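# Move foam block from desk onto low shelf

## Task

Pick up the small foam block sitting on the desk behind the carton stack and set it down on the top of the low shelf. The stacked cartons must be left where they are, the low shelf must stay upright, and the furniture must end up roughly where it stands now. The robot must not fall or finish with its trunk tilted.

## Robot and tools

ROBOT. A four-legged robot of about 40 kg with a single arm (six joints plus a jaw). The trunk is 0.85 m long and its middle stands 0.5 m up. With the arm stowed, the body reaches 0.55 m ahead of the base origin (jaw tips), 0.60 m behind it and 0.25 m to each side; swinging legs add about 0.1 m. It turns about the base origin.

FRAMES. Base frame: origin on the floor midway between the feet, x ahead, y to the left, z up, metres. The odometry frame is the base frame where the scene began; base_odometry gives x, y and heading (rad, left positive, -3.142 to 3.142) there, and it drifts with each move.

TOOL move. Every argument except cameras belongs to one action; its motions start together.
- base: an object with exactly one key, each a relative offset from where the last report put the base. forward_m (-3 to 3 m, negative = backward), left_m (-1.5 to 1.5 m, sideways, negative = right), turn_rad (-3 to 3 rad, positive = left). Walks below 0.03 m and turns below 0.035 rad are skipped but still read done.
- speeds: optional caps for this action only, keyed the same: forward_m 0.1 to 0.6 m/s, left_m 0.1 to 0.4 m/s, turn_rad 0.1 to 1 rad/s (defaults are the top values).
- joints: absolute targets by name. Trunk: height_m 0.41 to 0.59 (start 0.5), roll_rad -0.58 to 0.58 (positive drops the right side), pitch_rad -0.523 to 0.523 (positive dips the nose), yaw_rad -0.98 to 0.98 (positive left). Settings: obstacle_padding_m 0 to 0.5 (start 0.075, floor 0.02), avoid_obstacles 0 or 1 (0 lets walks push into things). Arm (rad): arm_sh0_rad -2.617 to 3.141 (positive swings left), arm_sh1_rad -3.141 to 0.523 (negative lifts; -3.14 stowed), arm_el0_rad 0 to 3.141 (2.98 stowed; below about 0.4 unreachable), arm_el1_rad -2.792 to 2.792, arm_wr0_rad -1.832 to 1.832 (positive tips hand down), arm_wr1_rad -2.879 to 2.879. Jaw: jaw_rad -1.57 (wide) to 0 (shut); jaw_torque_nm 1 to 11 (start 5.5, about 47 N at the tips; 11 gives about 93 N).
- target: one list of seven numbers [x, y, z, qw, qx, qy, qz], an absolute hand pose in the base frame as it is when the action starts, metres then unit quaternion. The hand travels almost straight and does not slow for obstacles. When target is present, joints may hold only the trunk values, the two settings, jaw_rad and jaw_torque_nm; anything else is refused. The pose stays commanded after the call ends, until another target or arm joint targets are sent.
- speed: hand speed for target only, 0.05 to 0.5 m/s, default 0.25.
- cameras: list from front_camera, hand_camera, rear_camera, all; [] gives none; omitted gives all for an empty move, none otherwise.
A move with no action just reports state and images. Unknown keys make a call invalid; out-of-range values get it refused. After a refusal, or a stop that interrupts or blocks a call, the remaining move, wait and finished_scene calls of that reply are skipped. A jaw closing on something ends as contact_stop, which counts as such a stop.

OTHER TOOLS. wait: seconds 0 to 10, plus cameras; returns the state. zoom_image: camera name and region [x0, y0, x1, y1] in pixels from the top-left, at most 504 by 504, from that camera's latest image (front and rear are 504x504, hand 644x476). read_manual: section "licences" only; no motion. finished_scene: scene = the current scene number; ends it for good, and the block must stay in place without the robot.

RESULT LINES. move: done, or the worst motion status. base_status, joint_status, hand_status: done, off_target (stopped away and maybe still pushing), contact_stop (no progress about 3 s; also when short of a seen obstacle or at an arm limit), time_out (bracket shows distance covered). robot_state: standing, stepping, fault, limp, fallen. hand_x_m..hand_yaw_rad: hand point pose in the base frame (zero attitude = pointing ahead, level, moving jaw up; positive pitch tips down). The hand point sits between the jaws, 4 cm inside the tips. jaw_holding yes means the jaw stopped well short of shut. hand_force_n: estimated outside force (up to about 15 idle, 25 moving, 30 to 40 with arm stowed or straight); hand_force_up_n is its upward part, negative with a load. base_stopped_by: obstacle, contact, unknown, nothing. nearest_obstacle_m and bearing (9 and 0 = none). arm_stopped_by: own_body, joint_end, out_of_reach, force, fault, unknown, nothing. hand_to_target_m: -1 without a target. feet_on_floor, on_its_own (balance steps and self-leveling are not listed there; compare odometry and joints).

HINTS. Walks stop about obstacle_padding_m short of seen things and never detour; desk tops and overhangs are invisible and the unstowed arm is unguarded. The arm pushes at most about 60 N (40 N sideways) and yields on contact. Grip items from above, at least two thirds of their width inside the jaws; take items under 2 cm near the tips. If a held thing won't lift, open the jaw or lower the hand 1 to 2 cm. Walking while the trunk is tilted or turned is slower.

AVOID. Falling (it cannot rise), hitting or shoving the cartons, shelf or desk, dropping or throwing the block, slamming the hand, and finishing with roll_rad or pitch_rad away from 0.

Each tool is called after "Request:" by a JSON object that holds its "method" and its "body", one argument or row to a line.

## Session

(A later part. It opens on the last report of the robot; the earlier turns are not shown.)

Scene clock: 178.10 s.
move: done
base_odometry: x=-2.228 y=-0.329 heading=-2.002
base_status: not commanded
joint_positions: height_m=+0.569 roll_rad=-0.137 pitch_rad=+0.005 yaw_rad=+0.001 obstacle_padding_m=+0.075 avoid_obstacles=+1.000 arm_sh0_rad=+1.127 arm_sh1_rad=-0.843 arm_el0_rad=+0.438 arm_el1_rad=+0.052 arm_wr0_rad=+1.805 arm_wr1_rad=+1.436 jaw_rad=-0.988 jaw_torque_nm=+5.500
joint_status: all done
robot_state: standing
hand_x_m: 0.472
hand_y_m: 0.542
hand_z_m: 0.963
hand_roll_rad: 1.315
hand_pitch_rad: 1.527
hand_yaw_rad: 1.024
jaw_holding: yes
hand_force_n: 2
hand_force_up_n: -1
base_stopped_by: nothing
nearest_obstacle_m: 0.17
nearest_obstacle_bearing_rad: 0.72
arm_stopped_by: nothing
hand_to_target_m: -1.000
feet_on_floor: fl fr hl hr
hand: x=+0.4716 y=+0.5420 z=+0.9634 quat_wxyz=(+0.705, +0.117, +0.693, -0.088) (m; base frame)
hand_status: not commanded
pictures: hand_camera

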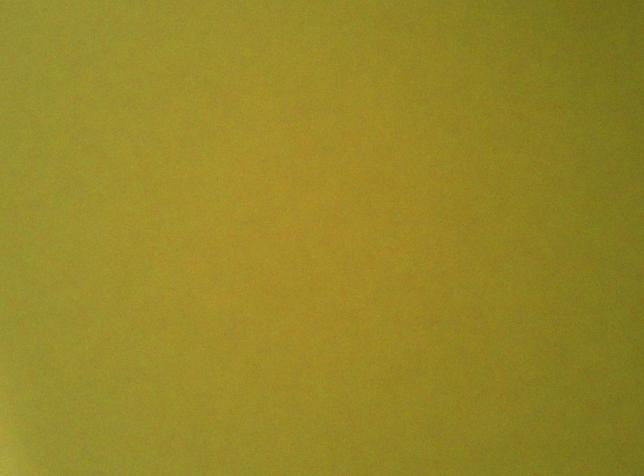

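Request:
{"method": "move", "body": {
  "joints": {"arm_sh0_rad": 0.4, "arm_sh1_rad": -2.2, "arm_el0_rad": 2.2, "arm_wr0_rad": 0.6, "arm_el1_rad": 0, "height_m": 0.5, "roll_rad": 0}
}}

Request:
{"method": "move", "body": {
  "base": {"forward_m": -0.9},
  "speeds": {"forward_m": 0.5},
  "joints": {"arm_sh0_rad": 0}
}}

Request:
{"method": "move", "body": {
  "base": {"turn_rad": 1.56},
  "cameras": ["all"]
}}

Scene clock: 189.03 s.
move: done
base_odometry: x=-2.223 y=-0.325 heading=-2.002
base_status: not commanded
joint_positions: height_m=+0.499 roll_rad=-0.008 pitch_rad=+0.006 yaw_rad=+0.003 obstacle_padding_m=+0.075 avoid_obstacles=+1.000 arm_sh0_rad=+0.413 arm_sh1_rad=-2.192 arm_el0_rad=+2.192 arm_el1_rad=+0.005 arm_wr0_rad=+0.607 arm_wr1_rad=+1.436 jaw_rad=-0.988 jaw_torque_nm=+5.500
joint_status: all done
robot_state: standing
hand_x_m: 0.578
hand_y_m: 0.147
hand_z_m: 0.920
hand_roll_rad: 1.434
hand_pitch_rad: 0.616
hand_yaw_rad: 0.414
jaw_holding: yes
hand_force_n: 4
hand_force_up_n: 0
base_stopped_by: nothing
nearest_obstacle_m: 0.17
nearest_obstacle_bearing_rad: 0.72
arm_stopped_by: nothing
hand_to_target_m: -1.000
feet_on_floor: fl fr hl hr
hand: x=+0.5776 y=+0.1465 z=+0.9204 quat_wxyz=(+0.744, +0.566, +0.352, -0.047) (m; base frame)
hand_status: not commanded

Scene clock: 192.67 s.
move: done
base_odometry: x=-1.848 y=+0.491 heading=-2.001
base_status: done
joint_positions: height_m=+0.499 roll_rad=-0.005 pitch_rad=+0.006 yaw_rad=-0.001 obstacle_padding_m=+0.075 avoid_obstacles=+1.000 arm_sh0_rad=+0.001 arm_sh1_rad=-2.200 arm_el0_rad=+2.201 arm_el1_rad=+0.001 arm_wr0_rad=+0.602 arm_wr1_rad=+1.436 jaw_rad=-0.988 jaw_torque_nm=+5.500
joint_status: all done
robot_state: standing
hand_x_m: 0.608
hand_y_m: 0.002
hand_z_m: 0.920
hand_roll_rad: 1.429
hand_pitch_rad: 0.610
hand_yaw_rad: -0.004
jaw_holding: yes
hand_force_n: 2
hand_force_up_n: -1
base_stopped_by: nothing
nearest_obstacle_m: 0.22
nearest_obstacle_bearing_rad: 0.62
arm_stopped_by: nothing
hand_to_target_m: -1.000
feet_on_floor: fl fr hl hr
hand: x=+0.6080 y=+0.0023 z=+0.9200 quat_wxyz=(+0.720, +0.625, +0.226, -0.198) (m; base frame)
hand_status: not commanded

Scene clock: 196.30 s.
move: done
base_odometry: x=-1.848 y=+0.492 heading=-0.435
base_status: done
joint_positions: height_m=+0.499 roll_rad=-0.003 pitch_rad=+0.008 yaw_rad=-0.013 obstacle_padding_m=+0.075 avoid_obstacles=+1.000 arm_sh0_rad=+0.005 arm_sh1_rad=-2.199 arm_el0_rad=+2.200 arm_el1_rad=+0.001 arm_wr0_rad=+0.600 arm_wr1_rad=+1.436 jaw_rad=-0.988 jaw_torque_nm=+5.500
joint_status: not commanded
robot_state: standing
hand_x_m: 0.607
hand_y_m: -0.005
hand_z_m: 0.920
hand_roll_rad: 1.432
hand_pitch_rad: 0.609
hand_yaw_rad: -0.012
jaw_holding: yes
hand_force_n: 2
hand_force_up_n: -1
base_stopped_by: nothing
nearest_obstacle_m: 0.13
nearest_obstacle_bearing_rad: -2.77
arm_stopped_by: nothing
hand_to_target_m: -1.000
feet_on_floor: fl fr hl hr
hand: x=+0.6070 y=-0.0049 z=+0.9196 quat_wxyz=(+0.719, +0.627, +0.223, -0.201) (m; base frame)
hand_status: not commanded
pictures: front_camera, hand_camera, rear_camera

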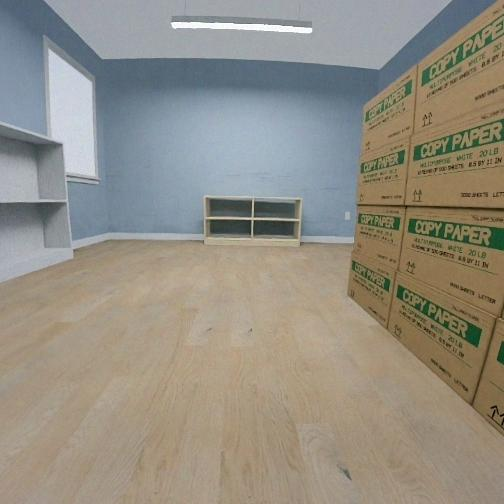

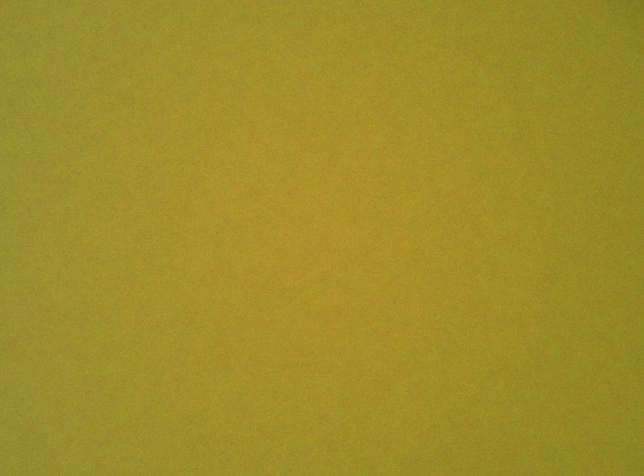

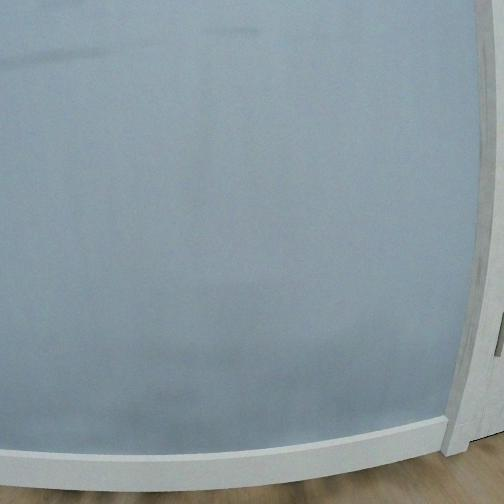

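Request:
{"method": "move", "body": {
  "base": {"forward_m": 2.55},
  "cameras": ["front_camera","hand_camera"]
}}

Scene clock: 205.83 s.
move: done
base_odometry: x=+0.468 y=-0.581 heading=-0.437
base_status: done
joint_positions: height_m=+0.498 roll_rad=-0.001 pitch_rad=+0.010 yaw_rad=+0.005 obstacle_padding_m=+0.075 avoid_obstacles=+1.000 arm_sh0_rad=+0.002 arm_sh1_rad=-2.198 arm_el0_rad=+2.197 arm_el1_rad=+0.000 arm_wr0_rad=+0.600 arm_wr1_rad=+1.436 jaw_rad=-0.988 jaw_torque_nm=+5.500
joint_status: not commanded
robot_state: standing
hand_x_m: 0.602
hand_y_m: 0.004
hand_z_m: 0.918
hand_roll_rad: 1.433
hand_pitch_rad: 0.610
hand_yaw_rad: 0.004
jaw_holding: yes
hand_force_n: 3
hand_force_up_n: 0
base_stopped_by: nothing
nearest_obstacle_m: 0.28
nearest_obstacle_bearing_rad: -2.45
arm_stopped_by: nothing
hand_to_target_m: -1.000
feet_on_floor: fl fr hl hr
hand: x=+0.6021 y=+0.0038 z=+0.9180 quat_wxyz=(+0.720, +0.626, +0.228, -0.196) (m; base frame)
hand_status: not commanded
pictures: front_camera, hand_camera

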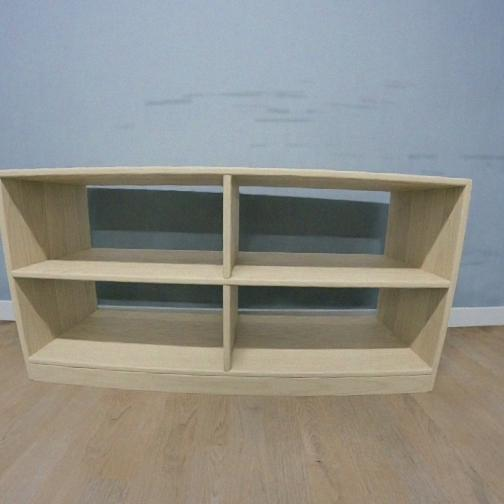

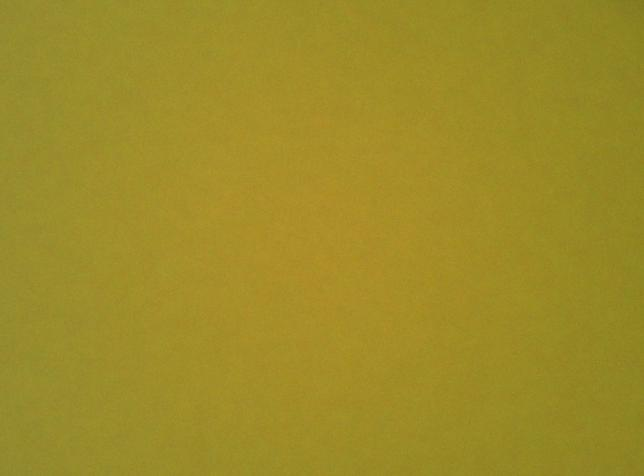

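Request:
{"method": "move", "body": {
  "base": {"forward_m": 0.25},
  "speeds": {"forward_m": 0.3}
}}

Request:
{"method": "move", "body": {
  "target": [0.80, 0.0, 0.80, 0.700, 0.0987, 0.700, -0.0987],
  "cameras": ["front_camera","hand_camera"]
}}

Scene clock: 213.73 s.
move: done
base_odometry: x=+0.693 y=-0.686 heading=-0.440
base_status: done
joint_positions: height_m=+0.498 roll_rad=+0.001 pitch_rad=+0.006 yaw_rad=+0.008 obstacle_padding_m=+0.075 avoid_obstacles=+1.000 arm_sh0_rad=+0.002 arm_sh1_rad=-2.197 arm_el0_rad=+2.199 arm_el1_rad=+0.000 arm_wr0_rad=+0.600 arm_wr1_rad=+1.436 jaw_rad=-0.988 jaw_torque_nm=+5.500
joint_status: not commanded
robot_state: standing
hand_x_m: 0.605
hand_y_m: 0.007
hand_z_m: 0.920
hand_roll_rad: 1.435
hand_pitch_rad: 0.609
hand_yaw_rad: 0.008
jaw_holding: yes
hand_force_n: 3
hand_force_up_n: 0
base_stopped_by: nothing
nearest_obstacle_m: 0.16
nearest_obstacle_bearing_rad: 0.16
arm_stopped_by: nothing
hand_to_target_m: -1.000
feet_on_floor: fl fr hl hr
hand: x=+0.6054 y=+0.0073 z=+0.9196 quat_wxyz=(+0.720, +0.626, +0.229, -0.194) (m; base frame)
hand_status: not commanded

Scene clock: 216.63 s.
move: done
base_odometry: x=+0.690 y=-0.685 heading=-0.440
base_status: not commanded
joint_positions: height_m=+0.498 roll_rad=+0.001 pitch_rad=+0.005 yaw_rad=+0.006 obstacle_padding_m=+0.075 avoid_obstacles=+1.000 arm_sh0_rad=-0.010 arm_sh1_rad=-0.960 arm_el0_rad=+1.055 arm_el1_rad=+0.005 arm_wr0_rad=+1.474 arm_wr1_rad=+0.283 jaw_rad=-0.988 jaw_torque_nm=+5.500
joint_status: not commanded
robot_state: standing
hand_x_m: 0.796
hand_y_m: 0.000
hand_z_m: 0.800
hand_roll_rad: 2.726
hand_pitch_rad: 1.564
hand_yaw_rad: 2.437
jaw_holding: yes
hand_force_n: 3
hand_force_up_n: -1
base_stopped_by: nothing
nearest_obstacle_m: 0.16
nearest_obstacle_bearing_rad: 0.16
arm_stopped_by: nothing
hand_to_target_m: 0.007
feet_on_floor: fl fr hl hr
hand: x=+0.7964 y=-0.0002 z=+0.8000 quat_wxyz=(+0.698, +0.103, +0.702, -0.100) (m; base frame)
hand_status: done (0.007 m and 0.6 deg from the pose sent, 0.229 m and 83.7 deg at the start)
pictures: front_camera, hand_camera

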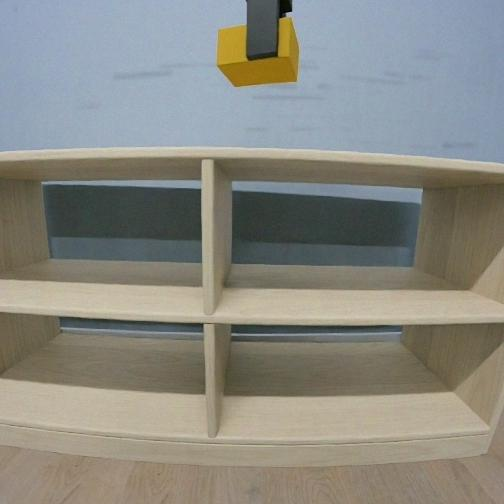

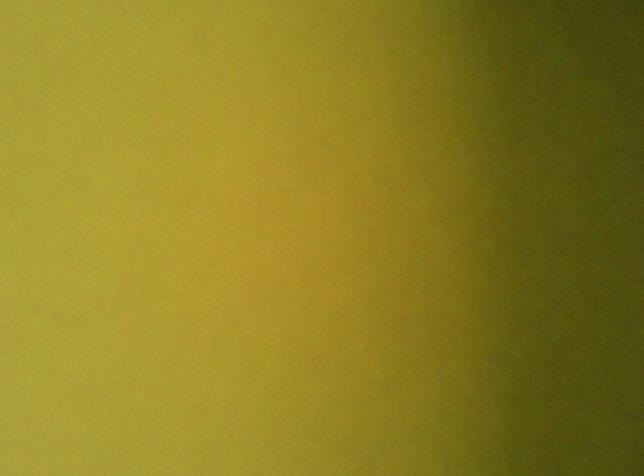

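Request:
{"method": "move", "body": {
  "target": [0.865, 0.0, 0.68, 0.698, 0.090, 0.701, -0.117],
  "speed": 0.15
}}

Request:
{"method": "move", "body": {
  "target": [0.865, 0.0, 0.657, 0.698, 0.090, 0.701, -0.117],
  "speed": 0.05,
  "cameras": ["front_camera"]
}}

Request:
{"method": "move", "body": {
  "target": [0.865, 0.0, 0.643, 0.698, 0.090, 0.701, -0.117],
  "speed": 0.05,
  "cameras": ["front_camera"]
}}

Scene clock: 225.13 s.
move: done
base_odometry: x=+0.690 y=-0.685 heading=-0.440
base_status: not commanded
joint_positions: height_m=+0.498 roll_rad=+0.000 pitch_rad=+0.005 yaw_rad=+0.006 obstacle_padding_m=+0.075 avoid_obstacles=+1.000 arm_sh0_rad=+0.002 arm_sh1_rad=-0.659 arm_el0_rad=+0.880 arm_el1_rad=-0.032 arm_wr0_rad=+1.368 arm_wr1_rad=+0.303 jaw_rad=-0.988 jaw_torque_nm=+5.500
joint_status: not commanded
robot_state: standing
hand_x_m: 0.857
hand_y_m: 0.000
hand_z_m: 0.680
hand_roll_rad: -1.885
hand_pitch_rad: 1.531
hand_yaw_rad: -2.175
jaw_holding: yes
hand_force_n: 2
hand_force_up_n: -1
base_stopped_by: nothing
nearest_obstacle_m: 0.16
nearest_obstacle_bearing_rad: 0.16
arm_stopped_by: nothing
hand_to_target_m: 0.008
feet_on_floor: fl fr hl hr
hand: x=+0.8569 y=+0.0000 z=+0.6797 quat_wxyz=(+0.693, +0.089, +0.706, -0.114) (m; base frame)
hand_status: done (0.008 m and 0.8 deg from the pose sent, 0.138 m and 2.4 deg at the start)

Scene clock: 225.83 s.
move: done
base_odometry: x=+0.690 y=-0.684 heading=-0.440
base_status: not commanded
joint_positions: height_m=+0.498 roll_rad=+0.000 pitch_rad=+0.005 yaw_rad=+0.006 obstacle_padding_m=+0.075 avoid_obstacles=+1.000 arm_sh0_rad=+0.003 arm_sh1_rad=-0.628 arm_el0_rad=+0.879 arm_el1_rad=-0.032 arm_wr0_rad=+1.336 arm_wr1_rad=+0.304 jaw_rad=-0.988 jaw_torque_nm=+5.500
joint_status: not commanded
robot_state: standing
hand_x_m: 0.862
hand_y_m: 0.000
hand_z_m: 0.659
hand_roll_rad: -1.858
hand_pitch_rad: 1.532
hand_yaw_rad: -2.147
jaw_holding: yes
hand_force_n: 2
hand_force_up_n: -2
base_stopped_by: nothing
nearest_obstacle_m: 0.16
nearest_obstacle_bearing_rad: 0.16
arm_stopped_by: nothing
hand_to_target_m: 0.004
feet_on_floor: fl fr hl hr
hand: x=+0.8619 y=+0.0003 z=+0.6585 quat_wxyz=(+0.694, +0.089, +0.705, -0.114) (m; base frame)
hand_status: done (0.004 m and 0.8 deg from the pose sent, 0.024 m and 0.8 deg at the start)
pictures: front_camera

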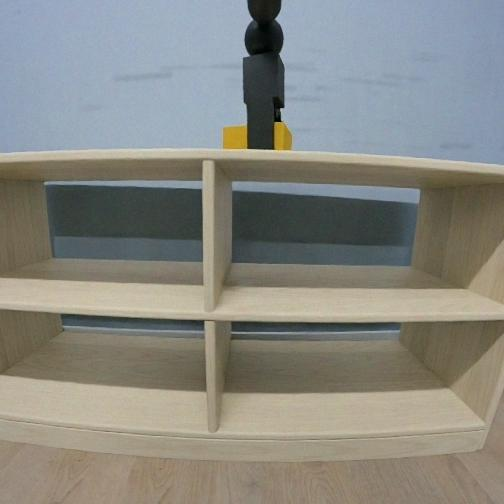

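Scene clock: 226.57 s.
move: done
base_odometry: x=+0.690 y=-0.684 heading=-0.440
base_status: not commanded
joint_positions: height_m=+0.498 roll_rad=+0.000 pitch_rad=+0.004 yaw_rad=+0.007 obstacle_padding_m=+0.075 avoid_obstacles=+1.000 arm_sh0_rad=+0.003 arm_sh1_rad=-0.616 arm_el0_rad=+0.879 arm_el1_rad=-0.034 arm_wr0_rad=+1.312 arm_wr1_rad=+0.306 jaw_rad=-0.988 jaw_torque_nm=+5.500
joint_status: not commanded
robot_state: standing
hand_x_m: 0.865
hand_y_m: 0.001
hand_z_m: 0.651
hand_roll_rad: -1.545
hand_pitch_rad: 1.536
hand_yaw_rad: -1.833
jaw_holding: yes
hand_force_n: 5
hand_force_up_n: 4
base_stopped_by: nothing
nearest_obstacle_m: 0.16
nearest_obstacle_bearing_rad: 0.16
arm_stopped_by: nothing
hand_to_target_m: 0.008
feet_on_floor: fl fr hl hr
hand: x=+0.8653 y=+0.0007 z=+0.6511 quat_wxyz=(+0.698, +0.089, +0.701, -0.114) (m; base frame)
hand_status: done (0.008 m and 0.3 deg from the pose sent, 0.016 m and 0.8 deg at the start)
pictures: front_camera

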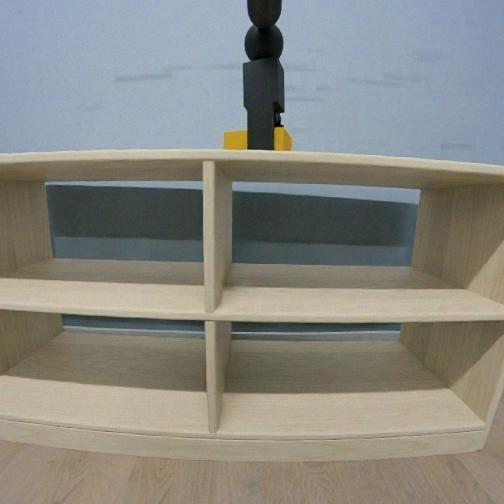

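Request:
{"method": "move", "body": {
  "target": [0.865, 0.0, 0.636, 0.698, 0.090, 0.701, -0.117],
  "speed": 0.05
}}

Scene clock: 230.20 s.
move: off_target
base_odometry: x=+0.690 y=-0.684 heading=-0.440
base_status: not commanded
joint_positions: height_m=+0.498 roll_rad=+0.000 pitch_rad=+0.004 yaw_rad=+0.007 obstacle_padding_m=+0.075 avoid_obstacles=+1.000 arm_sh0_rad=+0.003 arm_sh1_rad=-0.616 arm_el0_rad=+0.882 arm_el1_rad=-0.035 arm_wr0_rad=+1.304 arm_wr1_rad=+0.307 jaw_rad=-0.989 jaw_torque_nm=+5.500
joint_status: not commanded
robot_state: standing
hand_x_m: 0.866
hand_y_m: 0.001
hand_z_m: 0.650
hand_roll_rad: -1.361
hand_pitch_rad: 1.535
hand_yaw_rad: -1.649
jaw_holding: yes
hand_force_n: 8
hand_force_up_n: 8
base_stopped_by: nothing
nearest_obstacle_m: 0.16
nearest_obstacle_bearing_rad: 0.16
arm_stopped_by: nothing
hand_to_target_m: 0.014
feet_on_floor: fl fr hl hr
hand: x=+0.8658 y=+0.0009 z=+0.6502 quat_wxyz=(+0.700, +0.089, +0.699, -0.114) (m; base frame)
hand_status: off_target (0.014 m and 0.5 deg from the pose sent, 0.015 m and 0.3 deg at the start)

Request:
{"method": "move", "body": {
  "target": [0.866, 0.0, 0.650, 0.700, 0.089, 0.699, -0.114],
  "speed": 0.05
}}

Request:
{"method": "move", "body": {
  "joints": {"jaw_rad": -1.35}
}}

Request:
{"method": "move", "body": {
  "target": [0.862, 0.0, 0.80, 0.700, 0.089, 0.699, -0.114],
  "speed": 0.12,
  "cameras": ["all"]
}}

Scene clock: 233.20 s.
move: done
base_odometry: x=+0.690 y=-0.684 heading=-0.440
base_status: not commanded
joint_positions: height_m=+0.498 roll_rad=-0.001 pitch_rad=+0.004 yaw_rad=+0.007 obstacle_padding_m=+0.075 avoid_obstacles=+1.000 arm_sh0_rad=+0.003 arm_sh1_rad=-0.618 arm_el0_rad=+0.883 arm_el1_rad=-0.035 arm_wr0_rad=+1.302 arm_wr1_rad=+0.307 jaw_rad=-0.988 jaw_torque_nm=+5.500
joint_status: not commanded
robot_state: standing
hand_x_m: 0.866
hand_y_m: 0.001
hand_z_m: 0.650
hand_roll_rad: -1.301
hand_pitch_rad: 1.535
hand_yaw_rad: -1.590
jaw_holding: yes
hand_force_n: 2
hand_force_up_n: -1
base_stopped_by: nothing
nearest_obstacle_m: 0.16
nearest_obstacle_bearing_rad: 0.16
arm_stopped_by: nothing
hand_to_target_m: 0.001
feet_on_floor: fl fr hl hr
hand: x=+0.8664 y=+0.0007 z=+0.6504 quat_wxyz=(+0.701, +0.089, +0.698, -0.114) (m; base frame)
hand_status: done (0.001 m and 0.2 deg from the pose sent, 0.001 m and 0.1 deg at the start)

Scene clock: 234.43 s.
move: done
base_odometry: x=+0.690 y=-0.684 heading=-0.440
base_status: not commanded
joint_positions: height_m=+0.498 roll_rad=-0.001 pitch_rad=+0.005 yaw_rad=+0.006 obstacle_padding_m=+0.075 avoid_obstacles=+1.000 arm_sh0_rad=+0.003 arm_sh1_rad=-0.618 arm_el0_rad=+0.883 arm_el1_rad=-0.035 arm_wr0_rad=+1.302 arm_wr1_rad=+0.307 jaw_rad=-1.350 jaw_torque_nm=+5.500
joint_status: all done
robot_state: standing
hand_x_m: 0.867
hand_y_m: 0.000
hand_z_m: 0.650
hand_roll_rad: -1.318
hand_pitch_rad: 1.535
hand_yaw_rad: -1.607
jaw_holding: no
hand_force_n: 4
hand_force_up_n: -2
base_stopped_by: nothing
nearest_obstacle_m: 0.16
nearest_obstacle_bearing_rad: 0.16
arm_stopped_by: nothing
hand_to_target_m: 0.001
feet_on_floor: fl fr hl hr
hand: x=+0.8666 y=+0.0002 z=+0.6501 quat_wxyz=(+0.701, +0.089, +0.698, -0.115) (m; base frame)
hand_status: not commanded

Scene clock: 237.03 s.
move: done
base_odometry: x=+0.690 y=-0.684 heading=-0.440
base_status: not commanded
joint_positions: height_m=+0.498 roll_rad=+0.000 pitch_rad=+0.005 yaw_rad=+0.006 obstacle_padding_m=+0.075 avoid_obstacles=+1.000 arm_sh0_rad=+0.003 arm_sh1_rad=-0.572 arm_el0_rad=+0.440 arm_el1_rad=-0.035 arm_wr0_rad=+1.710 arm_wr1_rad=+0.299 jaw_rad=-1.351 jaw_torque_nm=+5.500
joint_status: not commanded
robot_state: standing
hand_x_m: 0.856
hand_y_m: 0.000
hand_z_m: 0.799
hand_roll_rad: -1.599
hand_pitch_rad: 1.533
hand_yaw_rad: -1.894
jaw_holding: no
hand_force_n: 3
hand_force_up_n: 0
base_stopped_by: nothing
nearest_obstacle_m: 0.16
nearest_obstacle_bearing_rad: 0.16
arm_stopped_by: nothing
hand_to_target_m: 0.006
feet_on_floor: fl fr hl hr
hand: x=+0.8561 y=+0.0000 z=+0.7986 quat_wxyz=(+0.697, +0.091, +0.702, -0.117) (m; base frame)
hand_status: done (0.006 m and 0.6 deg from the pose sent, 0.150 m and 0.2 deg at the start)
pictures: front_camera, hand_camera, rear_camera

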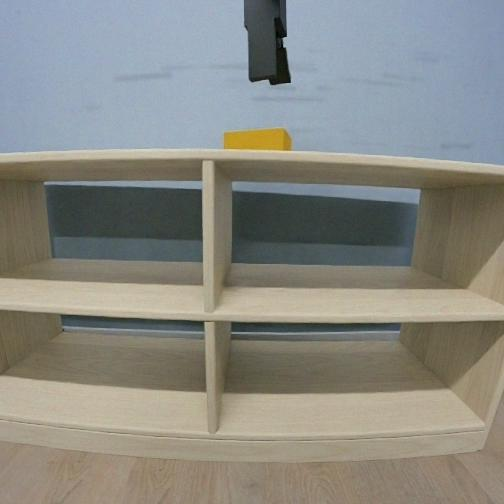

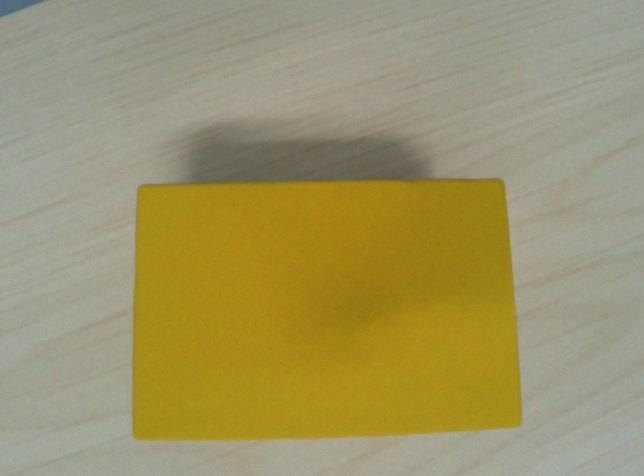

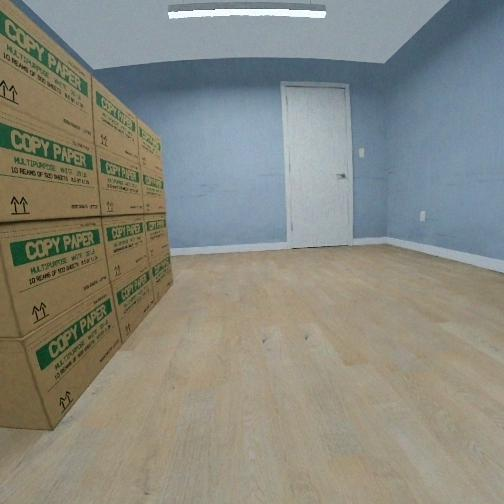

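Placed well.

Request:
{"method": "finished_scene", "body": {
  "scene": 2
}}

The scene is finished: the task was done.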